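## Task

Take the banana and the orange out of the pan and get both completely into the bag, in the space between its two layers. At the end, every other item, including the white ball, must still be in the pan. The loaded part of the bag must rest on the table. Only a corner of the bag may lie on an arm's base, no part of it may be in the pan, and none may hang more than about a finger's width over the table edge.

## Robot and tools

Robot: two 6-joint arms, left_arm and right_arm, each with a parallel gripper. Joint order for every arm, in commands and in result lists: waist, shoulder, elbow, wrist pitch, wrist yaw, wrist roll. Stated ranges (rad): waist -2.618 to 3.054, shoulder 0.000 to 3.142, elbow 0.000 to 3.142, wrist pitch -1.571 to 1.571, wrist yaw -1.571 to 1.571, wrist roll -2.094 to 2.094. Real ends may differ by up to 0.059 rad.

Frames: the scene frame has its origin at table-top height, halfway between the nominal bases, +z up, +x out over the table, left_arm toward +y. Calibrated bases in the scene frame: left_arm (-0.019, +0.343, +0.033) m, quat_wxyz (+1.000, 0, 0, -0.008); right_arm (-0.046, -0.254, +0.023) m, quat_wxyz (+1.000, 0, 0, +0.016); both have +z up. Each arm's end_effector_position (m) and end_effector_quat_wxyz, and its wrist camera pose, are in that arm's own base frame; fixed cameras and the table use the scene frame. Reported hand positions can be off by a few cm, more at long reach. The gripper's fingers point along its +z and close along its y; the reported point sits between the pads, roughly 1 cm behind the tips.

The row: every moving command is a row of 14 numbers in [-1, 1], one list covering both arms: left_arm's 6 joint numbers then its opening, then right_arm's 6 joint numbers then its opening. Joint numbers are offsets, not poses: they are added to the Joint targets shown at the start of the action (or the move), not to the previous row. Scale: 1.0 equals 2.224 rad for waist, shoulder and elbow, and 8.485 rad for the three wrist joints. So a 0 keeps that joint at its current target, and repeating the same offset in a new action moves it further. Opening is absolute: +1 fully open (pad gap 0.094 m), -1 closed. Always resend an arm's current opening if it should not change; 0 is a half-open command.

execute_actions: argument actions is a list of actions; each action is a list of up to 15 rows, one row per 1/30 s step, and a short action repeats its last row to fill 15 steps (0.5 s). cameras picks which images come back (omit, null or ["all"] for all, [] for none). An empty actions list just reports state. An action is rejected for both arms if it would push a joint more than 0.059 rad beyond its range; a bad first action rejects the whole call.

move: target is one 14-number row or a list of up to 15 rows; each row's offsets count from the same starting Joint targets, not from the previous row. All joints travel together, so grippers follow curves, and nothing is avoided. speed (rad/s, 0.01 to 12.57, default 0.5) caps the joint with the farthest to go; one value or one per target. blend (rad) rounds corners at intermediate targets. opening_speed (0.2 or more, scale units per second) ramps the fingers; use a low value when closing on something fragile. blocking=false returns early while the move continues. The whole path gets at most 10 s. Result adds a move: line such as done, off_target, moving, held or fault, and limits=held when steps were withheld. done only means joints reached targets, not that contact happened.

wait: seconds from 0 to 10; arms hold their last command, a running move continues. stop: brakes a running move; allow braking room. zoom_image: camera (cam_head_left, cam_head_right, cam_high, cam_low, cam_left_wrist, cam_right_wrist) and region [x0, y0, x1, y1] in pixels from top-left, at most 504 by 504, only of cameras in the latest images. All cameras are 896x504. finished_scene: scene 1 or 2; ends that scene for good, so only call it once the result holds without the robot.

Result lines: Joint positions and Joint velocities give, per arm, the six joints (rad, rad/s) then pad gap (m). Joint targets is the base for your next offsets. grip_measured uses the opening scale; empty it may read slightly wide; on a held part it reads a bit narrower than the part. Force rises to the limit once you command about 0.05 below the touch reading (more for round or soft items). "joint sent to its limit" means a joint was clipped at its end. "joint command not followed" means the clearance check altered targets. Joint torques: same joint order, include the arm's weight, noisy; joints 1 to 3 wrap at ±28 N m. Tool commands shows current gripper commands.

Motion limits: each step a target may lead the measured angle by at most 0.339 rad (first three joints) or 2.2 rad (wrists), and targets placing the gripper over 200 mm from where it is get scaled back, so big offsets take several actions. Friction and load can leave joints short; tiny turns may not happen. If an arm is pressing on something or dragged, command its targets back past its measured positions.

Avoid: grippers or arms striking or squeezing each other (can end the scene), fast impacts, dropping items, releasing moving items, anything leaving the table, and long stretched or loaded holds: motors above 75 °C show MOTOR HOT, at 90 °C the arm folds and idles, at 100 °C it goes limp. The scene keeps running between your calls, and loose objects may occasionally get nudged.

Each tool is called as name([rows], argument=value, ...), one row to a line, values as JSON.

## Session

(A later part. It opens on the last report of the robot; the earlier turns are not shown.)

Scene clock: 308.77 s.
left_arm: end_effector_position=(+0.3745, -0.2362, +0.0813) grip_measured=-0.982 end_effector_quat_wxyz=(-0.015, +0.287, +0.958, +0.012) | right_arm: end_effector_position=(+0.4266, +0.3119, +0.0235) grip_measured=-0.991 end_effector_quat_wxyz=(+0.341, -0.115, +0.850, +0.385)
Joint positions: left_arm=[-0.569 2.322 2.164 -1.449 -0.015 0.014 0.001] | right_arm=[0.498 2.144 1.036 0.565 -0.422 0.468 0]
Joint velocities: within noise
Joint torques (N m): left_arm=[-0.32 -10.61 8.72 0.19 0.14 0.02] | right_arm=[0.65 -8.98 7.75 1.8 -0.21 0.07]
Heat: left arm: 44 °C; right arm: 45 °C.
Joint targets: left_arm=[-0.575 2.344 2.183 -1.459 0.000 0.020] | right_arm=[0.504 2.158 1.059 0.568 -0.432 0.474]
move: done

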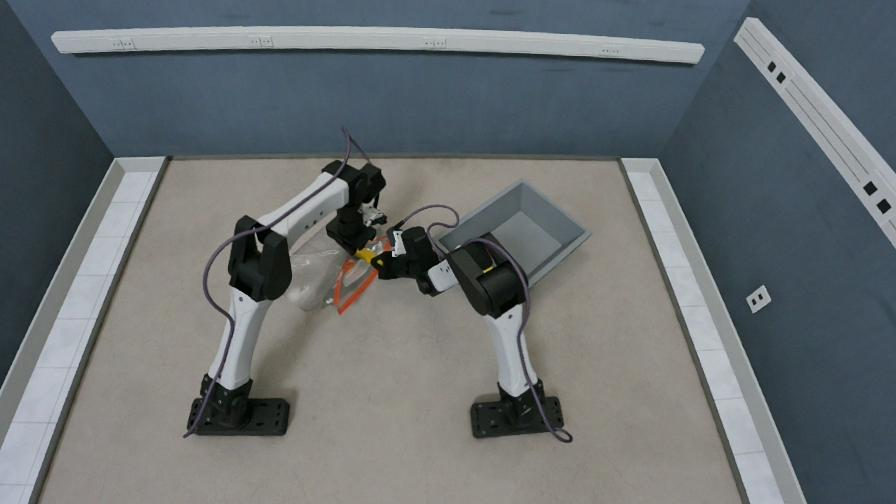

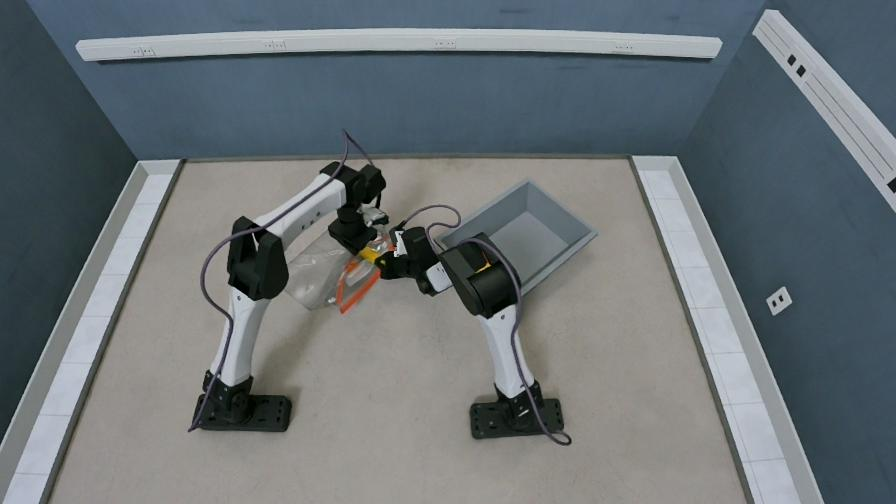

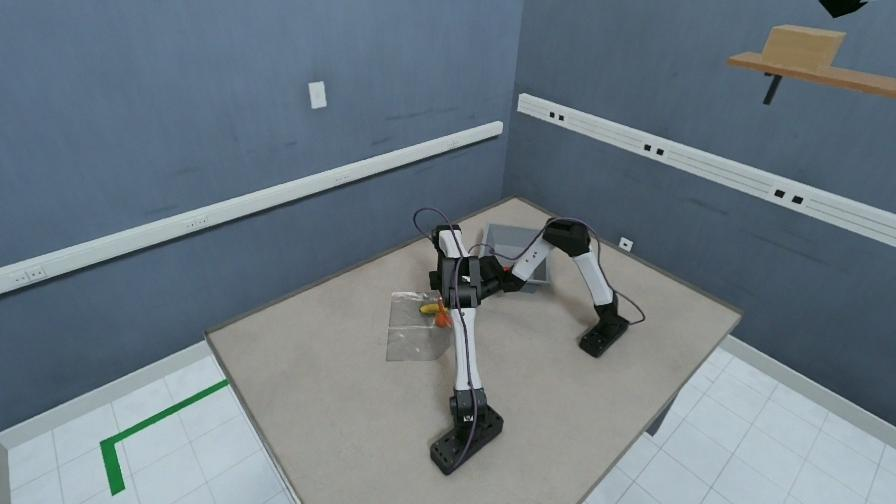

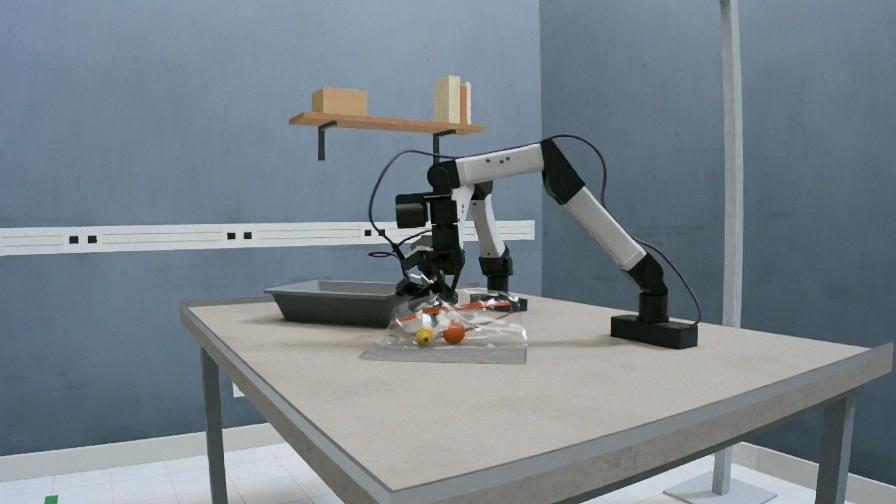

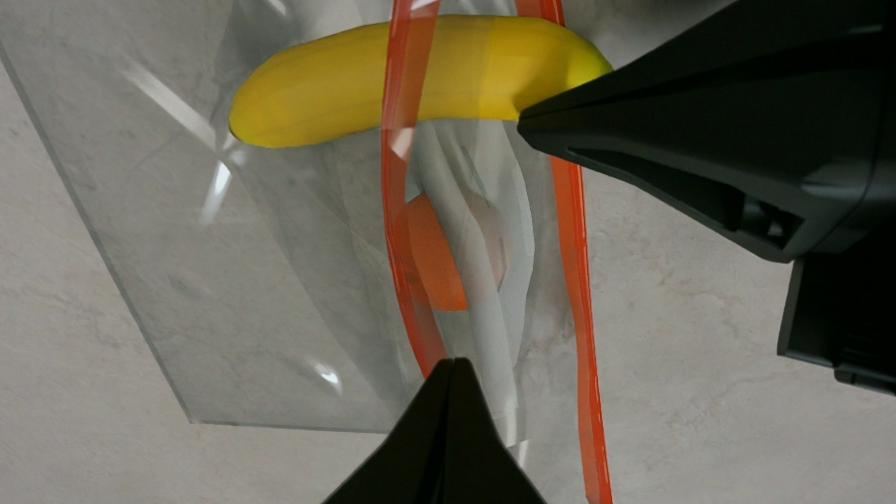

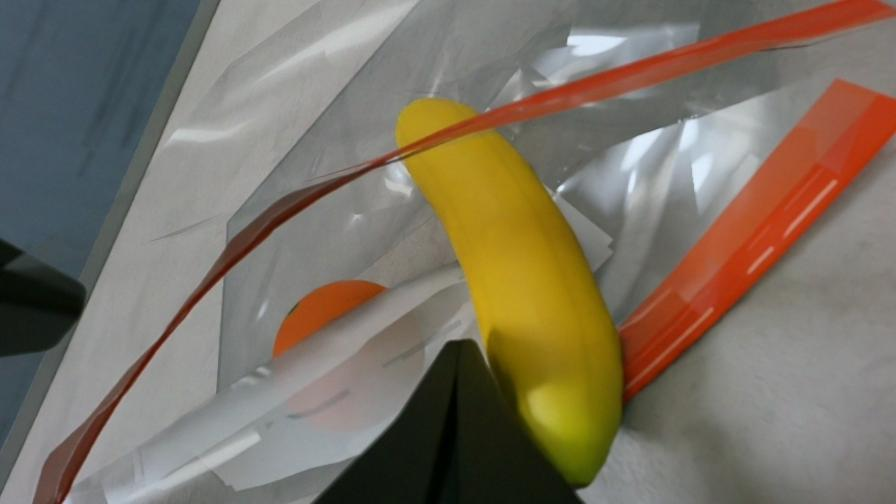

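move([
  [0,0,0,0,0,0,-1,-0.0346,-0.0665,-0.1075,0.0126,0,0,-1],
  [0,0,0,0,0,0,-1,-0.0346,-0.0486,-0.1075,0.0126,0,-0.0118,-0.65],
], speed=0.18, opening_speed=0.5, cameras=["cam_left_wrist","cam_right_wrist"])

Scene clock: 312.80 s.
left_arm: end_effector_position=(+0.3745, -0.2362, +0.0813) grip_measured=-0.982 end_effector_quat_wxyz=(-0.015, +0.287, +0.958, +0.012) | right_arm: end_effector_position=(+0.4009, +0.2633, +0.0096) grip_measured=-0.651 end_effector_quat_wxyz=(+0.354, -0.122, +0.857, +0.354)
Joint positions: left_arm=[-0.569 2.322 2.164 -1.449 -0.015 0.014 0.001] | right_arm=[0.433 2.057 0.824 0.655 -0.423 0.383 0.016]
Joint velocities: within noise
Joint torques (N m): left_arm=[-0.29 -10.63 8.76 0.18 0.15 0] | right_arm=[-0.59 -9.58 4.57 1.95 -0.21 -0.08]
Heat: left arm: 44 °C; right arm: 46 °C.
Joint targets: left_arm=[-0.575 2.344 2.183 -1.459 0.000 0.020] | right_arm=[0.427 2.050 0.820 0.675 -0.431 0.375]
move: done
Images, in order (width x height): cam_left_wrist 896x504, cam_right_wrist 896x504.

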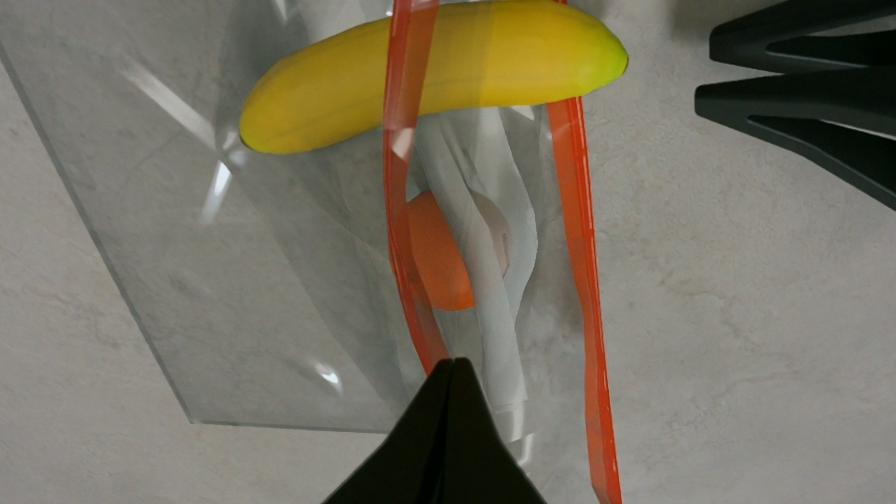

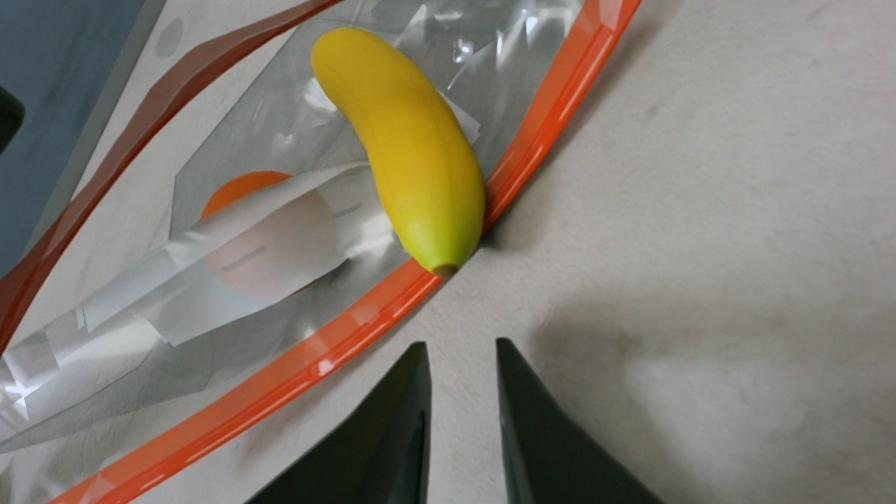

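move([
  [0,0,0,0,0,0,-1,-0.0130,0.0157,0.0135,0.0012,-0.0070,0.0012,-0.65],
  [0,0,0,0,0,0,-1,0.0234,0.0751,0.1290,-0.0147,-0.0070,0.0012,-0.65],
], speed=0.12, cameras=["cam_left_wrist","cam_right_wrist","cam_head_left"])

Scene clock: 317.00 s.
left_arm: end_effector_position=(+0.3745, -0.2362, +0.0813) grip_measured=-0.982 end_effector_quat_wxyz=(-0.015, +0.287, +0.958, +0.012) | right_arm: end_effector_position=(+0.4333, +0.3104, +0.0093) grip_measured=-0.651 end_effector_quat_wxyz=(+0.336, -0.152, +0.847, +0.383)
Joint positions: left_arm=[-0.569 2.322 2.164 -1.449 -0.015 0.014 0.001] | right_arm=[0.472 2.203 1.083 0.547 -0.481 0.383 0.016]
Joint velocities: within noise
Joint torques (N m): left_arm=[-0.32 -10.61 8.72 0.19 0.14 0.02] | right_arm=[0.8 -9.32 7.72 1.79 -0.25 0.03]
Heat: left arm: 44 °C; right arm: 46 °C.
Joint targets: left_arm=[-0.575 2.344 2.183 -1.459 0.000 0.020] | right_arm=[0.479 2.217 1.107 0.551 -0.491 0.385]
move: done
Images, in order (width x height): cam_head_left 896x504, cam_left_wrist 896x504, cam_right_wrist 896x504.

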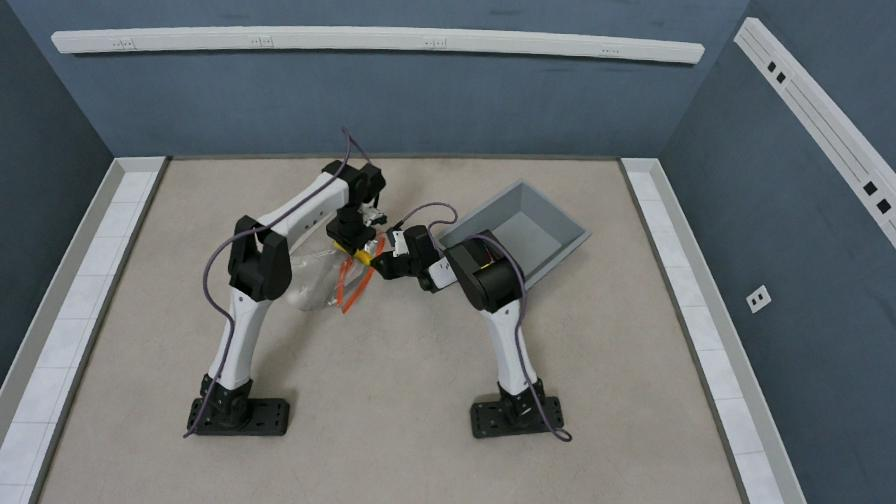

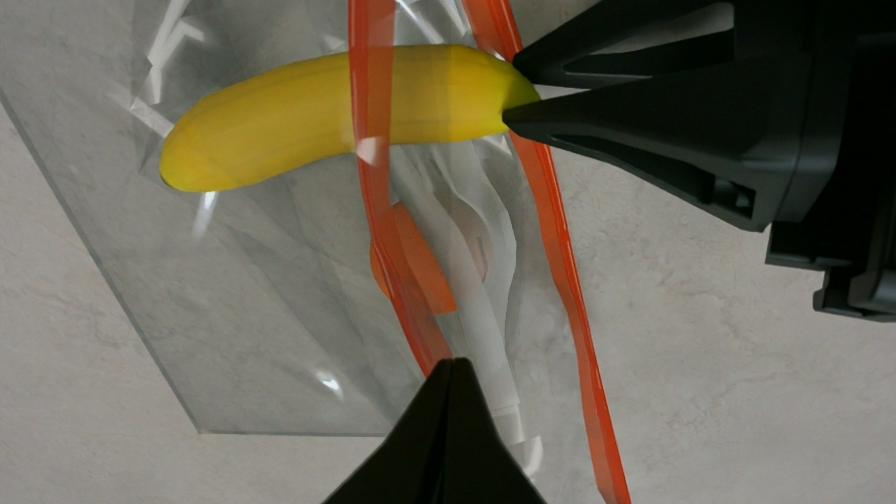

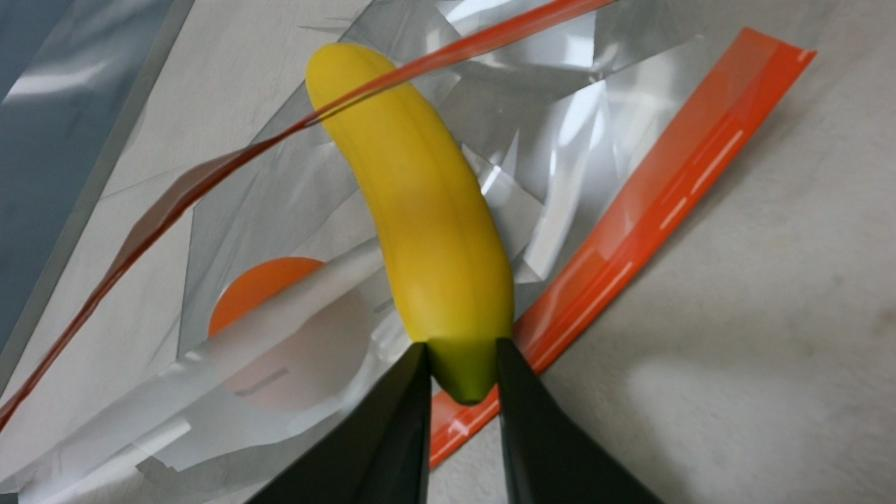

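move(target=[0,-0.0602,-0.0432,-0.0008,0,0,-1,0,0,0,0,0,0,-0.65], speed=0.1)

zoom_image(camera="cam_low", region=[340, 240, 560, 380])

Scene clock: 320.87 s.
left_arm: end_effector_position=(+0.3623, -0.2284, +0.0962) grip_measured=-0.982 end_effector_quat_wxyz=(-0.014, +0.287, +0.958, +0.012) | right_arm: end_effector_position=(+0.4330, +0.3104, +0.0091) grip_measured=-0.651 end_effector_quat_wxyz=(+0.335, -0.152, +0.847, +0.383)
Joint positions: left_arm=[-0.569 2.248 2.097 -1.454 -0.015 0.014 0.001] | right_arm=[0.472 2.203 1.083 0.545 -0.482 0.383 0.016]
Joint velocities: within noise
Joint torques (N m): left_arm=[-0.29 -14.71 5.86 0.2 0.14 0.01] | right_arm=[0.76 -9.33 7.72 1.78 -0.24 0.03]
Heat: left arm: 45 °C; right arm: 46 °C.
Joint targets: left_arm=[-0.575 2.210 2.087 -1.466 0.000 0.020] | right_arm=[0.479 2.217 1.107 0.551 -0.491 0.385]
move: off_target (left_arm); left_arm: the shoulder is farthest, 0.038 rad from its target

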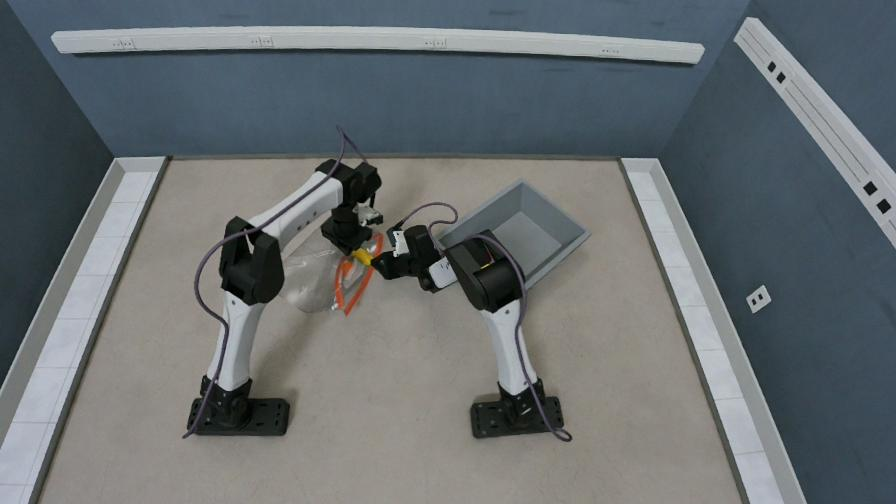

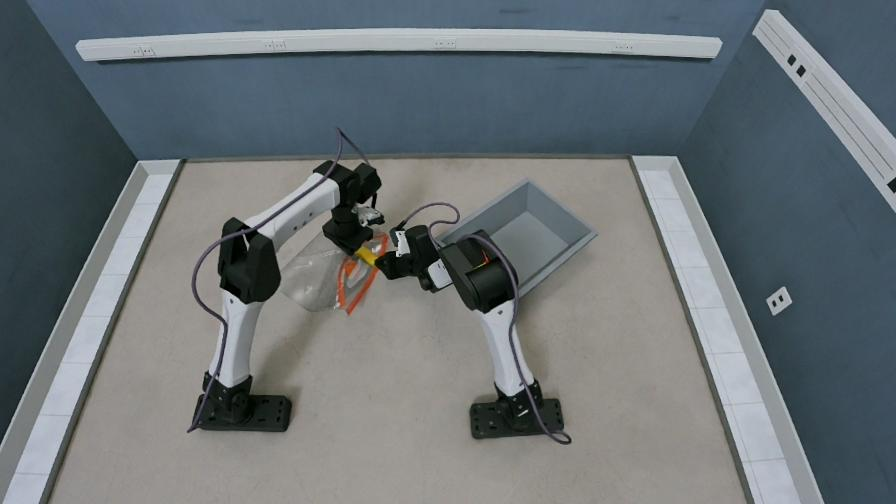

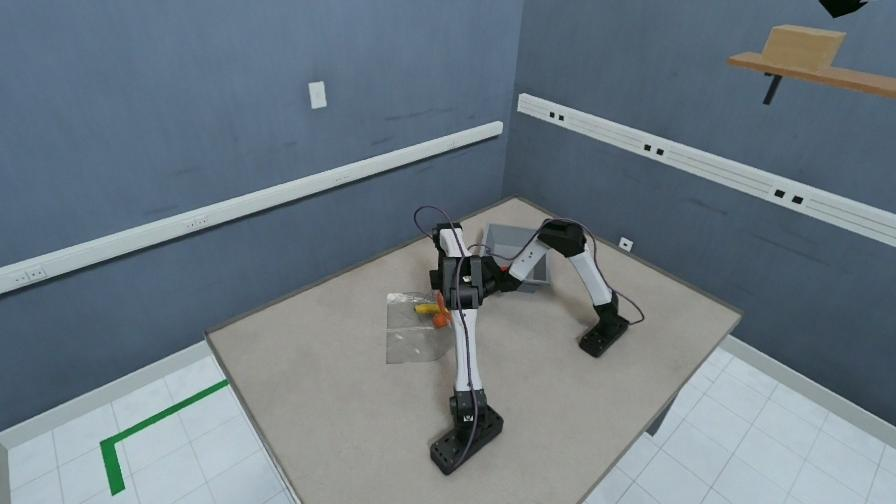

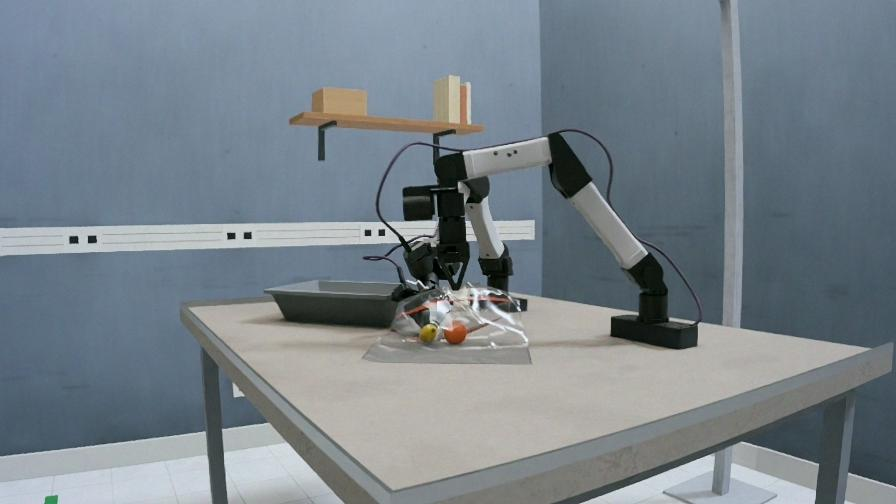

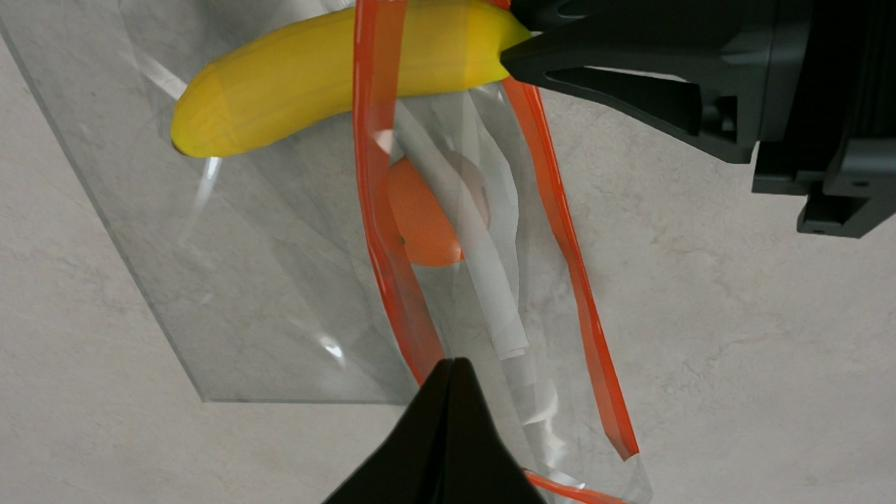

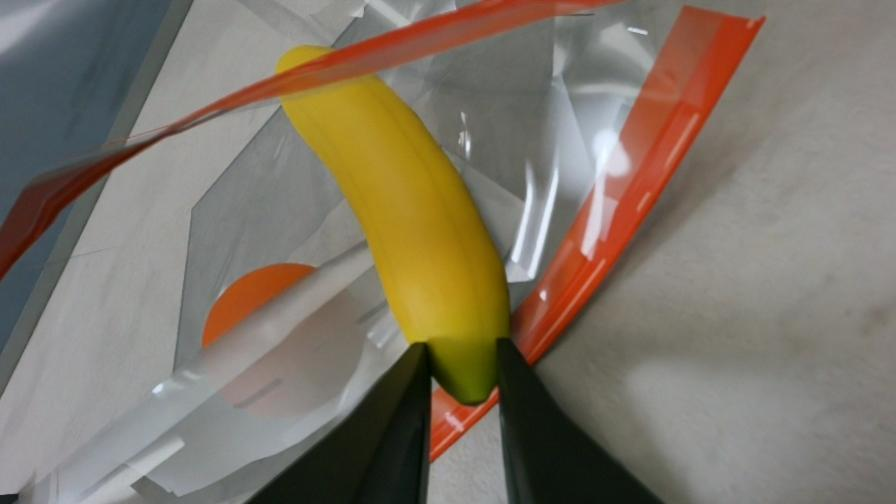

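Scaled by 2.291 from the camera's 896x504 image, which has a finer 1280x720 frame.

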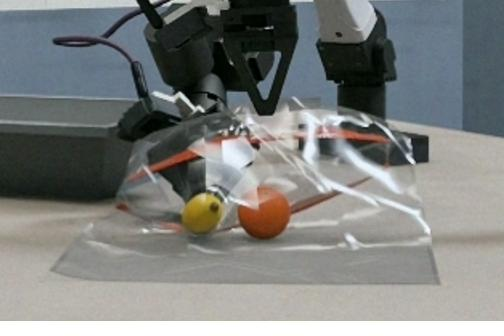

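move([
  [0,0,0,0,0,0,-1,0,0,0,0,0,0,-0.2],
  [0,0,0,0,0,0,-1,0.0072,0.0187,0.0256,-0.0019,0,0,-0.2],
  [0,0,0,0,0,0,-1,0.0072,0.0187,0.0256,-0.0019,0,0,-0.6],
], speed=0.1, opening_speed=0.35, cameras=["cam_left_wrist","cam_right_wrist"])

Scene clock: 325.93 s.
left_arm: end_effector_position=(+0.3621, -0.2283, +0.0961) grip_measured=-0.982 end_effector_quat_wxyz=(-0.015, +0.287, +0.958, +0.012) | right_arm: end_effector_position=(+0.4386, +0.3230, +0.0061) grip_measured=-0.586 end_effector_quat_wxyz=(+0.333, -0.159, +0.845, +0.386)
Joint positions: left_arm=[-0.569 2.248 2.097 -1.455 -0.015 0.014 0.001] | right_arm=[0.488 2.243 1.141 0.529 -0.482 0.383 0.019]
Joint velocities: within noise
Joint torques (N m): left_arm=[-0.31 -14.65 5.89 0.2 0.14 0.02] | right_arm=[0.76 -9.51 7.69 1.79 -0.24 0.03]
Heat: left arm: 47 °C; right arm: 46 °C.
Joint targets: left_arm=[-0.575 2.210 2.087 -1.466 0.000 0.020] | right_arm=[0.495 2.259 1.164 0.534 -0.491 0.385]
move: off_target (left_arm); left_arm: the shoulder is farthest, 0.038 rad from its target
Images, in order (width x height): cam_left_wrist 896x504, cam_right_wrist 896x504.

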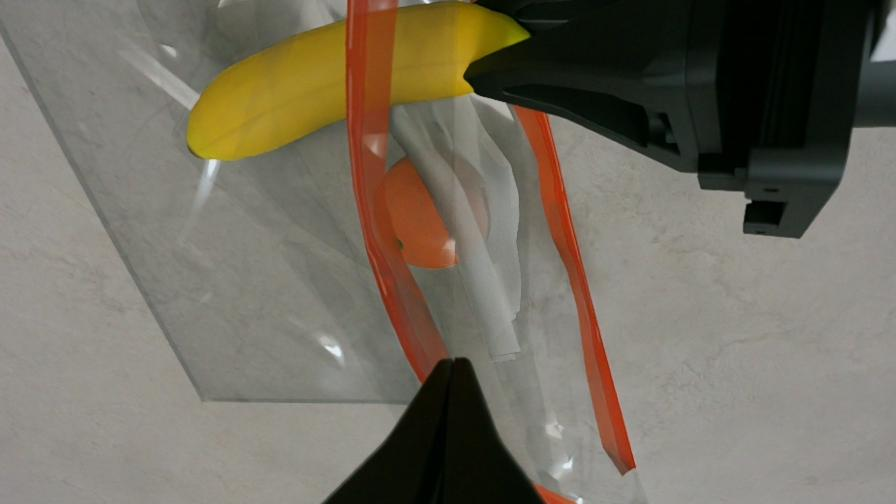

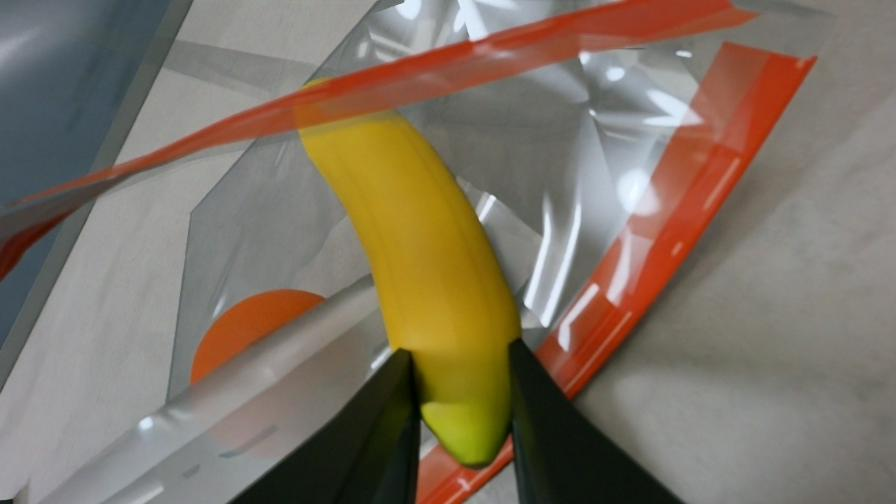

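move([
  [0,0,0,0,0,0,-1,0,-0.0355,0.0014,-0.004,0,0,-0.6],
  [0,0,0,0,0,0,-1,0,-0.022,0.0014,-0.004,0,0,-0.6],
  [0,0,0,0,0,0,-1,0.0090,0.0153,0.0571,-0.0107,0,0,-0.6],
], speed=0.12)

zoom_image(camera="cam_low", region=[340, 240, 560, 380])

Scene clock: 328.67 s.
left_arm: end_effector_position=(+0.3621, -0.2283, +0.0961) grip_measured=-0.982 end_effector_quat_wxyz=(-0.015, +0.287, +0.958, +0.012) | right_arm: end_effector_position=(+0.4523, +0.3429, +0.0148) grip_measured=-0.595 end_effector_quat_wxyz=(+0.328, -0.167, +0.845, +0.389)
Joint positions: left_arm=[-0.569 2.248 2.097 -1.455 -0.015 0.014 0.001] | right_arm=[0.508 2.278 1.265 0.437 -0.482 0.383 0.019]
Joint velocities: within noise
Joint torques (N m): left_arm=[-0.31 -14.69 5.87 0.19 0.14 0.01] | right_arm=[1.01 -10.25 8.36 1.76 -0.24 0.02]
Heat: left arm: 49 °C; right arm: 47 °C.
Joint targets: left_arm=[-0.575 2.210 2.087 -1.466 0.000 0.020] | right_arm=[0.515 2.293 1.292 0.444 -0.491 0.385]
move: off_target (left_arm); left_arm: the shoulder is farthest, 0.038 rad from its target

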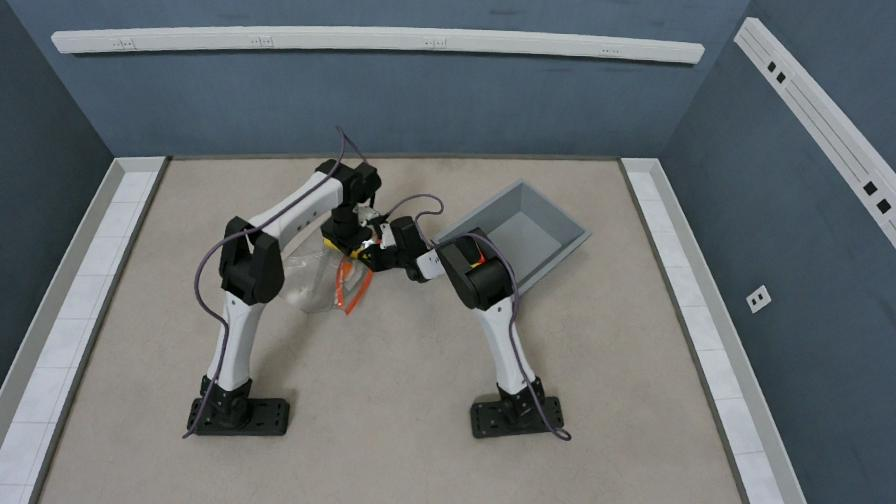

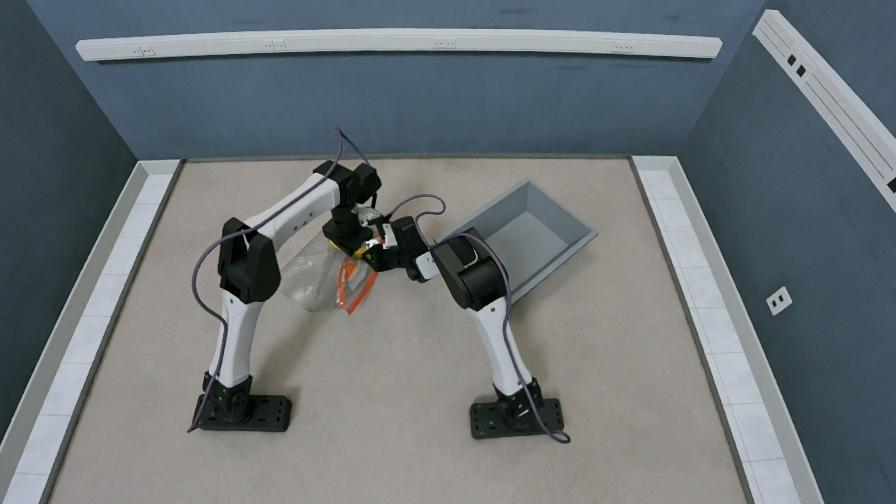

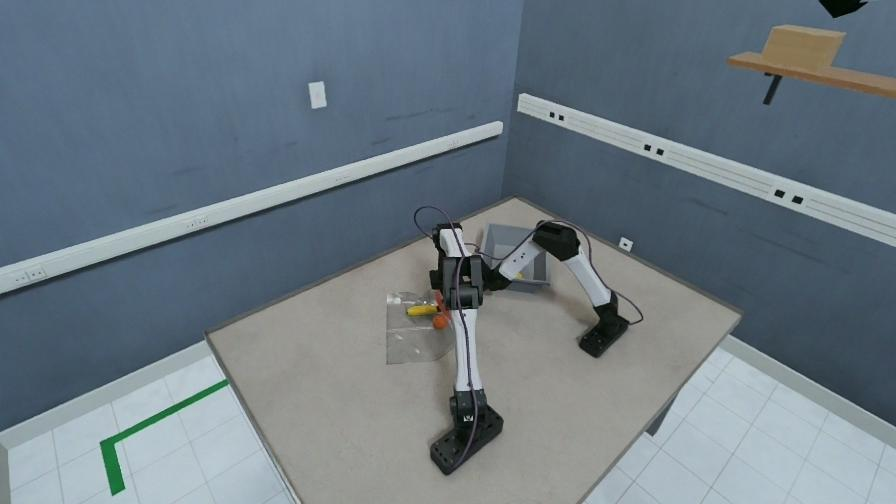

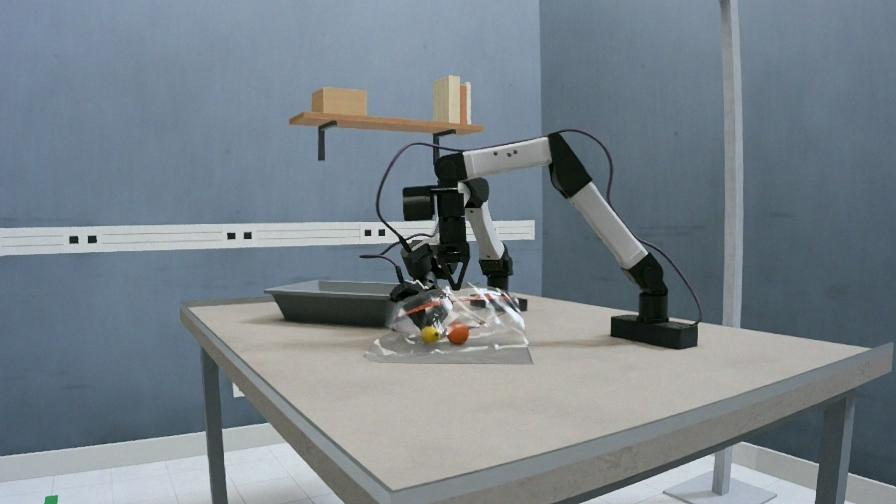

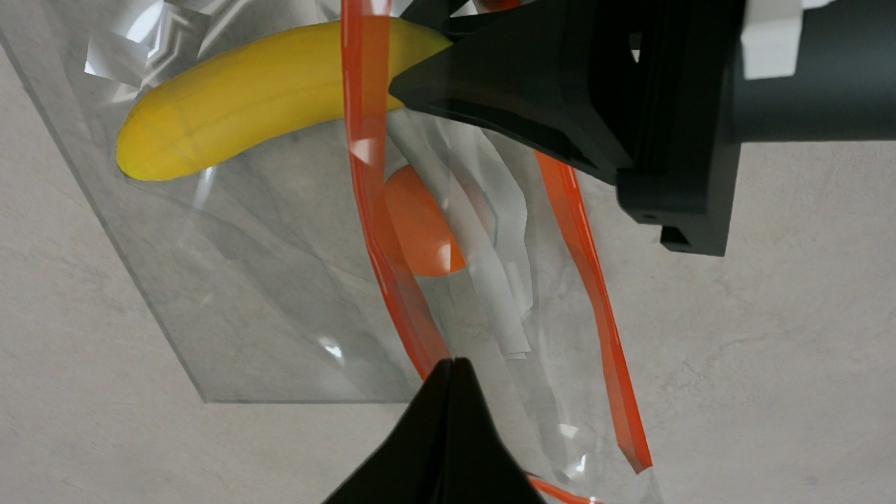

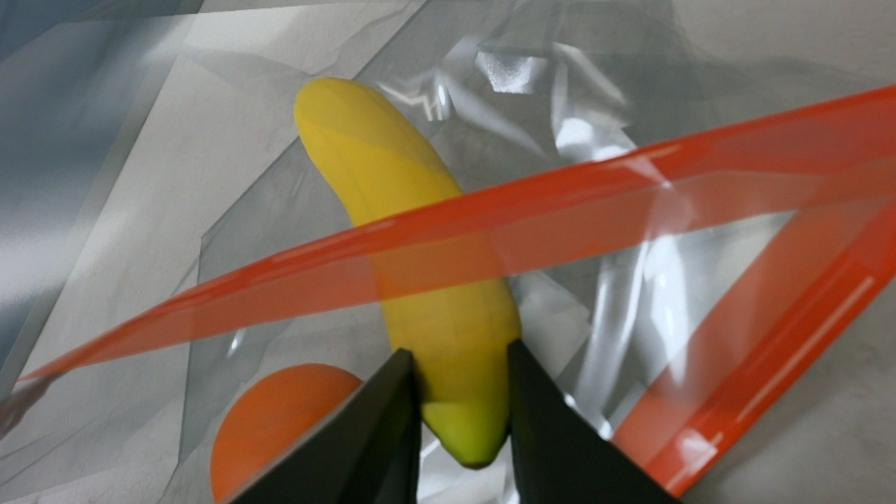

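Scaled by 2.291 from the camera's 896x504 image, which has a finer 1280x720 frame.

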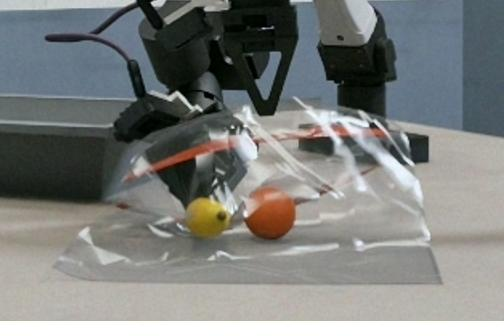

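move([
  [0,0,0,0,0,0,-1,0,0.0135,0,0.0039,0,0,-0.6],
  [0,0,0,0,0,0,-1,0,0.0135,0,0.0039,0,0,-0.15],
  [0,0,0,0,0,0,-1,0,-0.0166,0,0.0039,0,0,-0.15],
  [0,0,0,0,0,0,-1,-0.0526,-0.1183,-0.2010,0.0266,0,0,-0.15],
], speed=0.15, opening_speed=0.4, cameras=["cam_left_wrist","cam_right_wrist","cam_head_left","cam_low"])

zoom_image(camera="cam_head_left", region=[300, 200, 480, 340])

zoom_image(camera="cam_low", region=[340, 240, 560, 380])

Scene clock: 333.37 s.
left_arm: end_effector_position=(+0.3621, -0.2283, +0.0961) grip_measured=-0.982 end_effector_quat_wxyz=(-0.015, +0.287, +0.958, +0.012) | right_arm: end_effector_position=(+0.4531, +0.3457, +0.0089) grip_measured=-0.151 end_effector_quat_wxyz=(+0.331, -0.171, +0.841, +0.394)
Joint positions: left_arm=[-0.569 2.248 2.097 -1.455 -0.015 0.014 0.001] | right_arm=[0.509 2.305 1.269 0.472 -0.49 0.383 0.04]
Joint velocities: within noise
Joint torques (N m): left_arm=[-0.32 -14.71 5.9 0.19 0.14 0.01] | right_arm=[0.03 -11.63 5.78 1.74 -0.15 0.01]
Heat: left arm: 51 °C; right arm: 47 °C.
Joint targets: left_arm=[-0.575 2.210 2.087 -1.466 0.000 0.020] | right_arm=[0.509 2.305 1.269 0.472 -0.490 0.383]
move: held (right_arm; a check stopped the path), off_target (left_arm); path passed 2 of 4 targets; limits=held; left_arm: the shoulder is farthest, 0.038 rad from its target; right_arm: the elbow is farthest, 0.424 rad from its target
joint command not followed: on one or more control steps a check withheld the commanded joint targets of the right arm, and it was not sent them on those steps.
cause: the commanded joint targets, or the way to them, would bring a part of the robot too close to another arm (this arm's wrist (the part past the wrist pitch) and the left arm's wrist camera, along the way the arms are being sent, or toward where that arm still pushes).
Images, in order (width x height): cam_head_left 896x504, cam_low 896x504, cam_left_wrist 896x504, cam_right_wrist 896x504.

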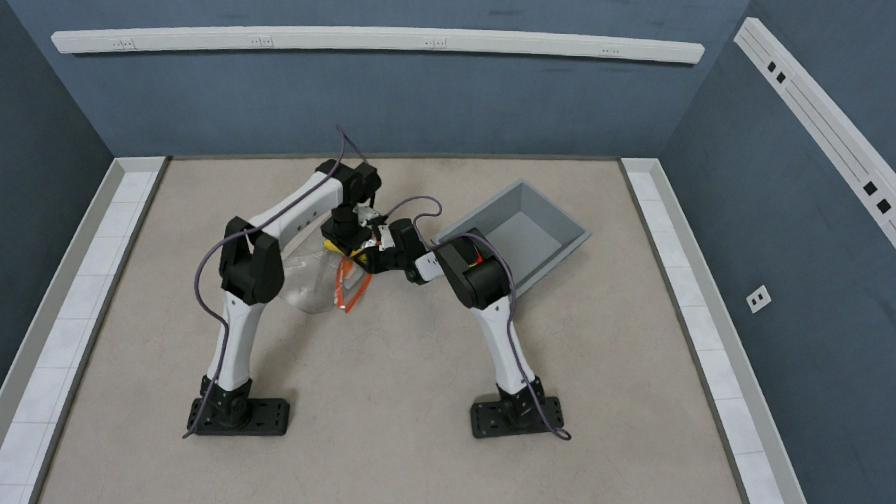

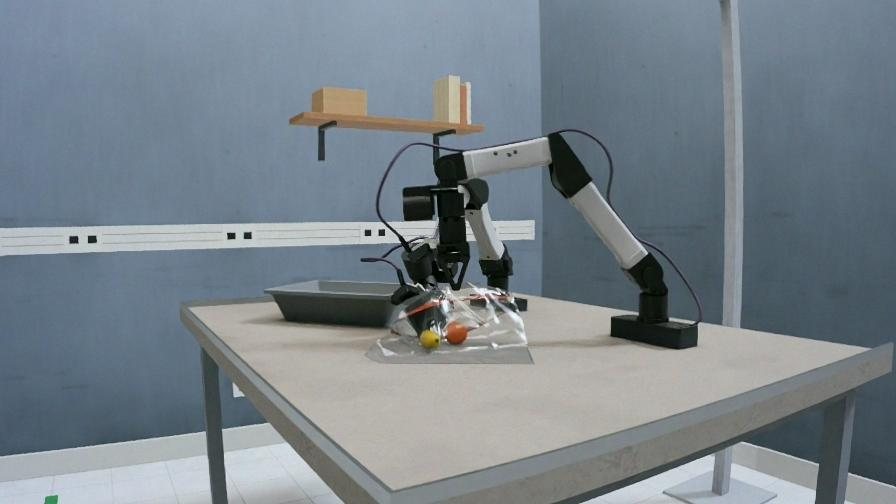

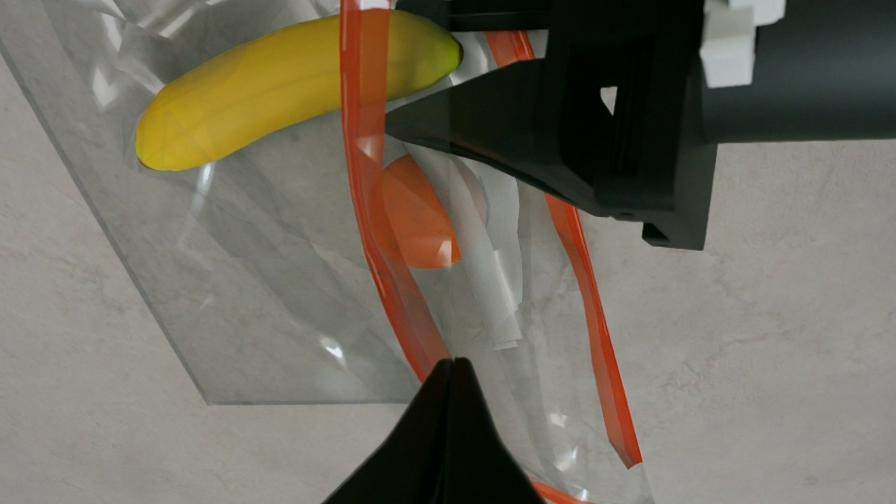

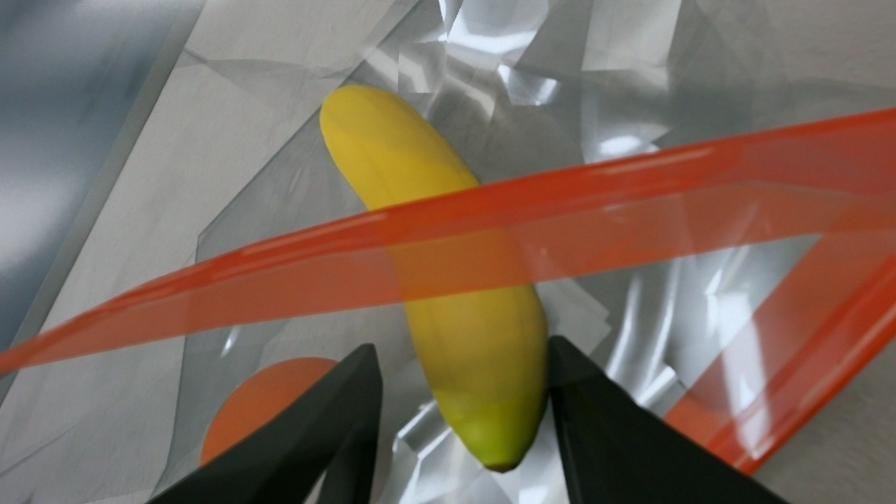

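Scaled by 2.800 from the camera's 896x504 image, which has a finer 1280x720 frame.

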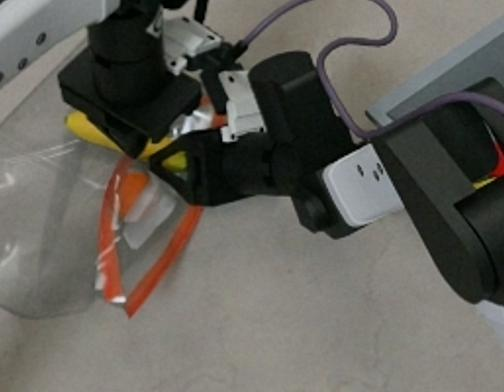

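Scaled by 2.291 from the camera's 896x504 image, which has a finer 1280x720 frame.

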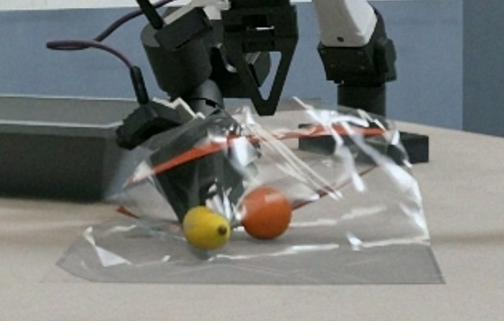

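move([
  [0,0,0,0,0,0,-1,0,-0.0112,-0.0090,0,0,0,-0.15],
  [0,0,0,0,0,0,-1,-0.0499,-0.1237,-0.1906,0.0233,0,0,-0.15],
], speed=0.15, cameras=["cam_left_wrist","cam_right_wrist","cam_head_left"])

zoom_image(camera="cam_head_left", region=[300, 200, 480, 340])

Scene clock: 337.47 s.
left_arm: end_effector_position=(+0.3621, -0.2283, +0.0961) grip_measured=-0.982 end_effector_quat_wxyz=(-0.015, +0.287, +0.958, +0.012) | right_arm: end_effector_position=(+0.4054, +0.2619, +0.0112) grip_measured=-0.151 end_effector_quat_wxyz=(+0.345, -0.125, +0.851, +0.375)
Joint positions: left_arm=[-0.569 2.248 2.097 -1.455 -0.015 0.014 0.001] | right_arm=[0.405 2.075 0.849 0.649 -0.491 0.383 0.04]
Joint velocities: within noise
Joint torques (N m): left_arm=[-0.31 -14.71 5.9 0.19 0.14 0] | right_arm=[-0.61 -13.14 4.6 1.95 -0.15 0.01]
Heat: left arm: 52 °C; right arm: 49 °C.
Joint targets: left_arm=[-0.575 2.210 2.087 -1.466 0.000 0.020] | right_arm=[0.398 2.030 0.845 0.670 -0.490 0.383]
move: off_target (left_arm, right_arm); left_arm: the shoulder is farthest, 0.038 rad from its target; right_arm: the shoulder is farthest, 0.045 rad from its target
Images, in order (width x height): cam_head_left 896x504, cam_left_wrist 896x504, cam_right_wrist 896x504.

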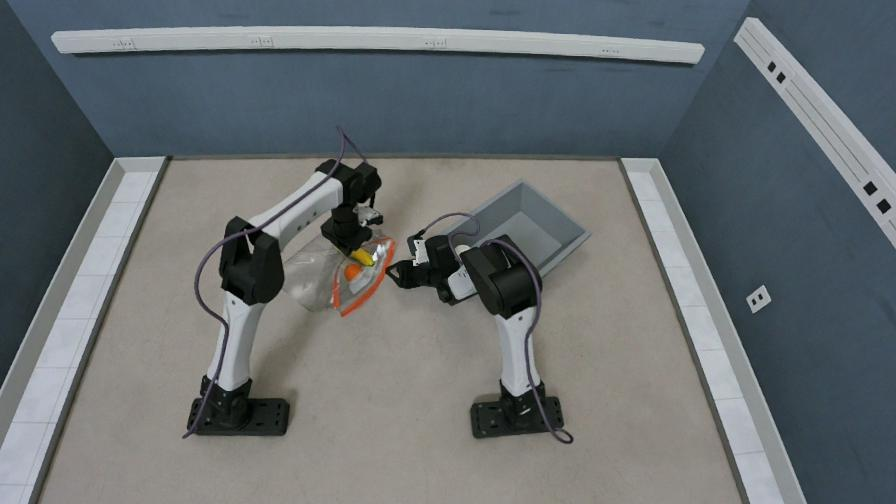

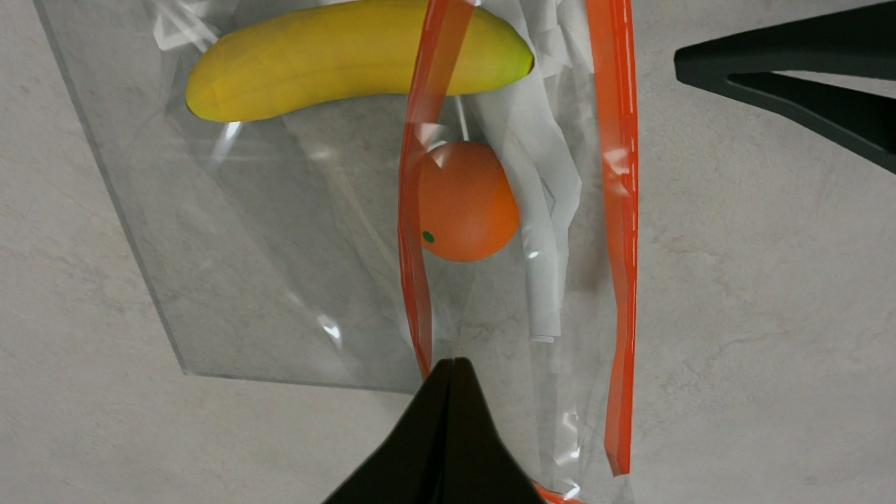

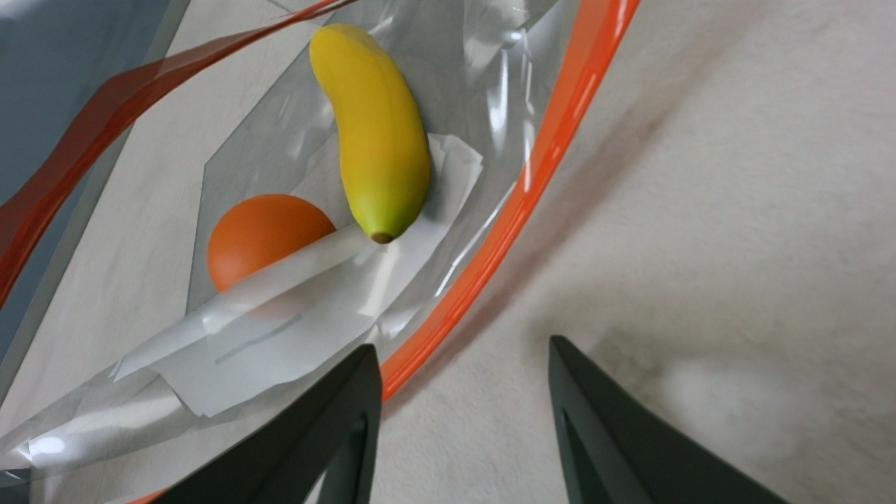

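Scaled by 2.800 from the camera's 896x504 image, which has a finer 1280x720 frame.

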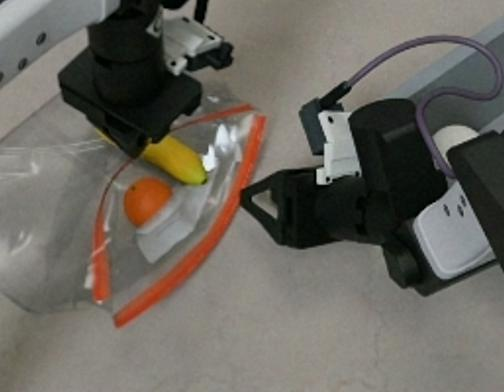

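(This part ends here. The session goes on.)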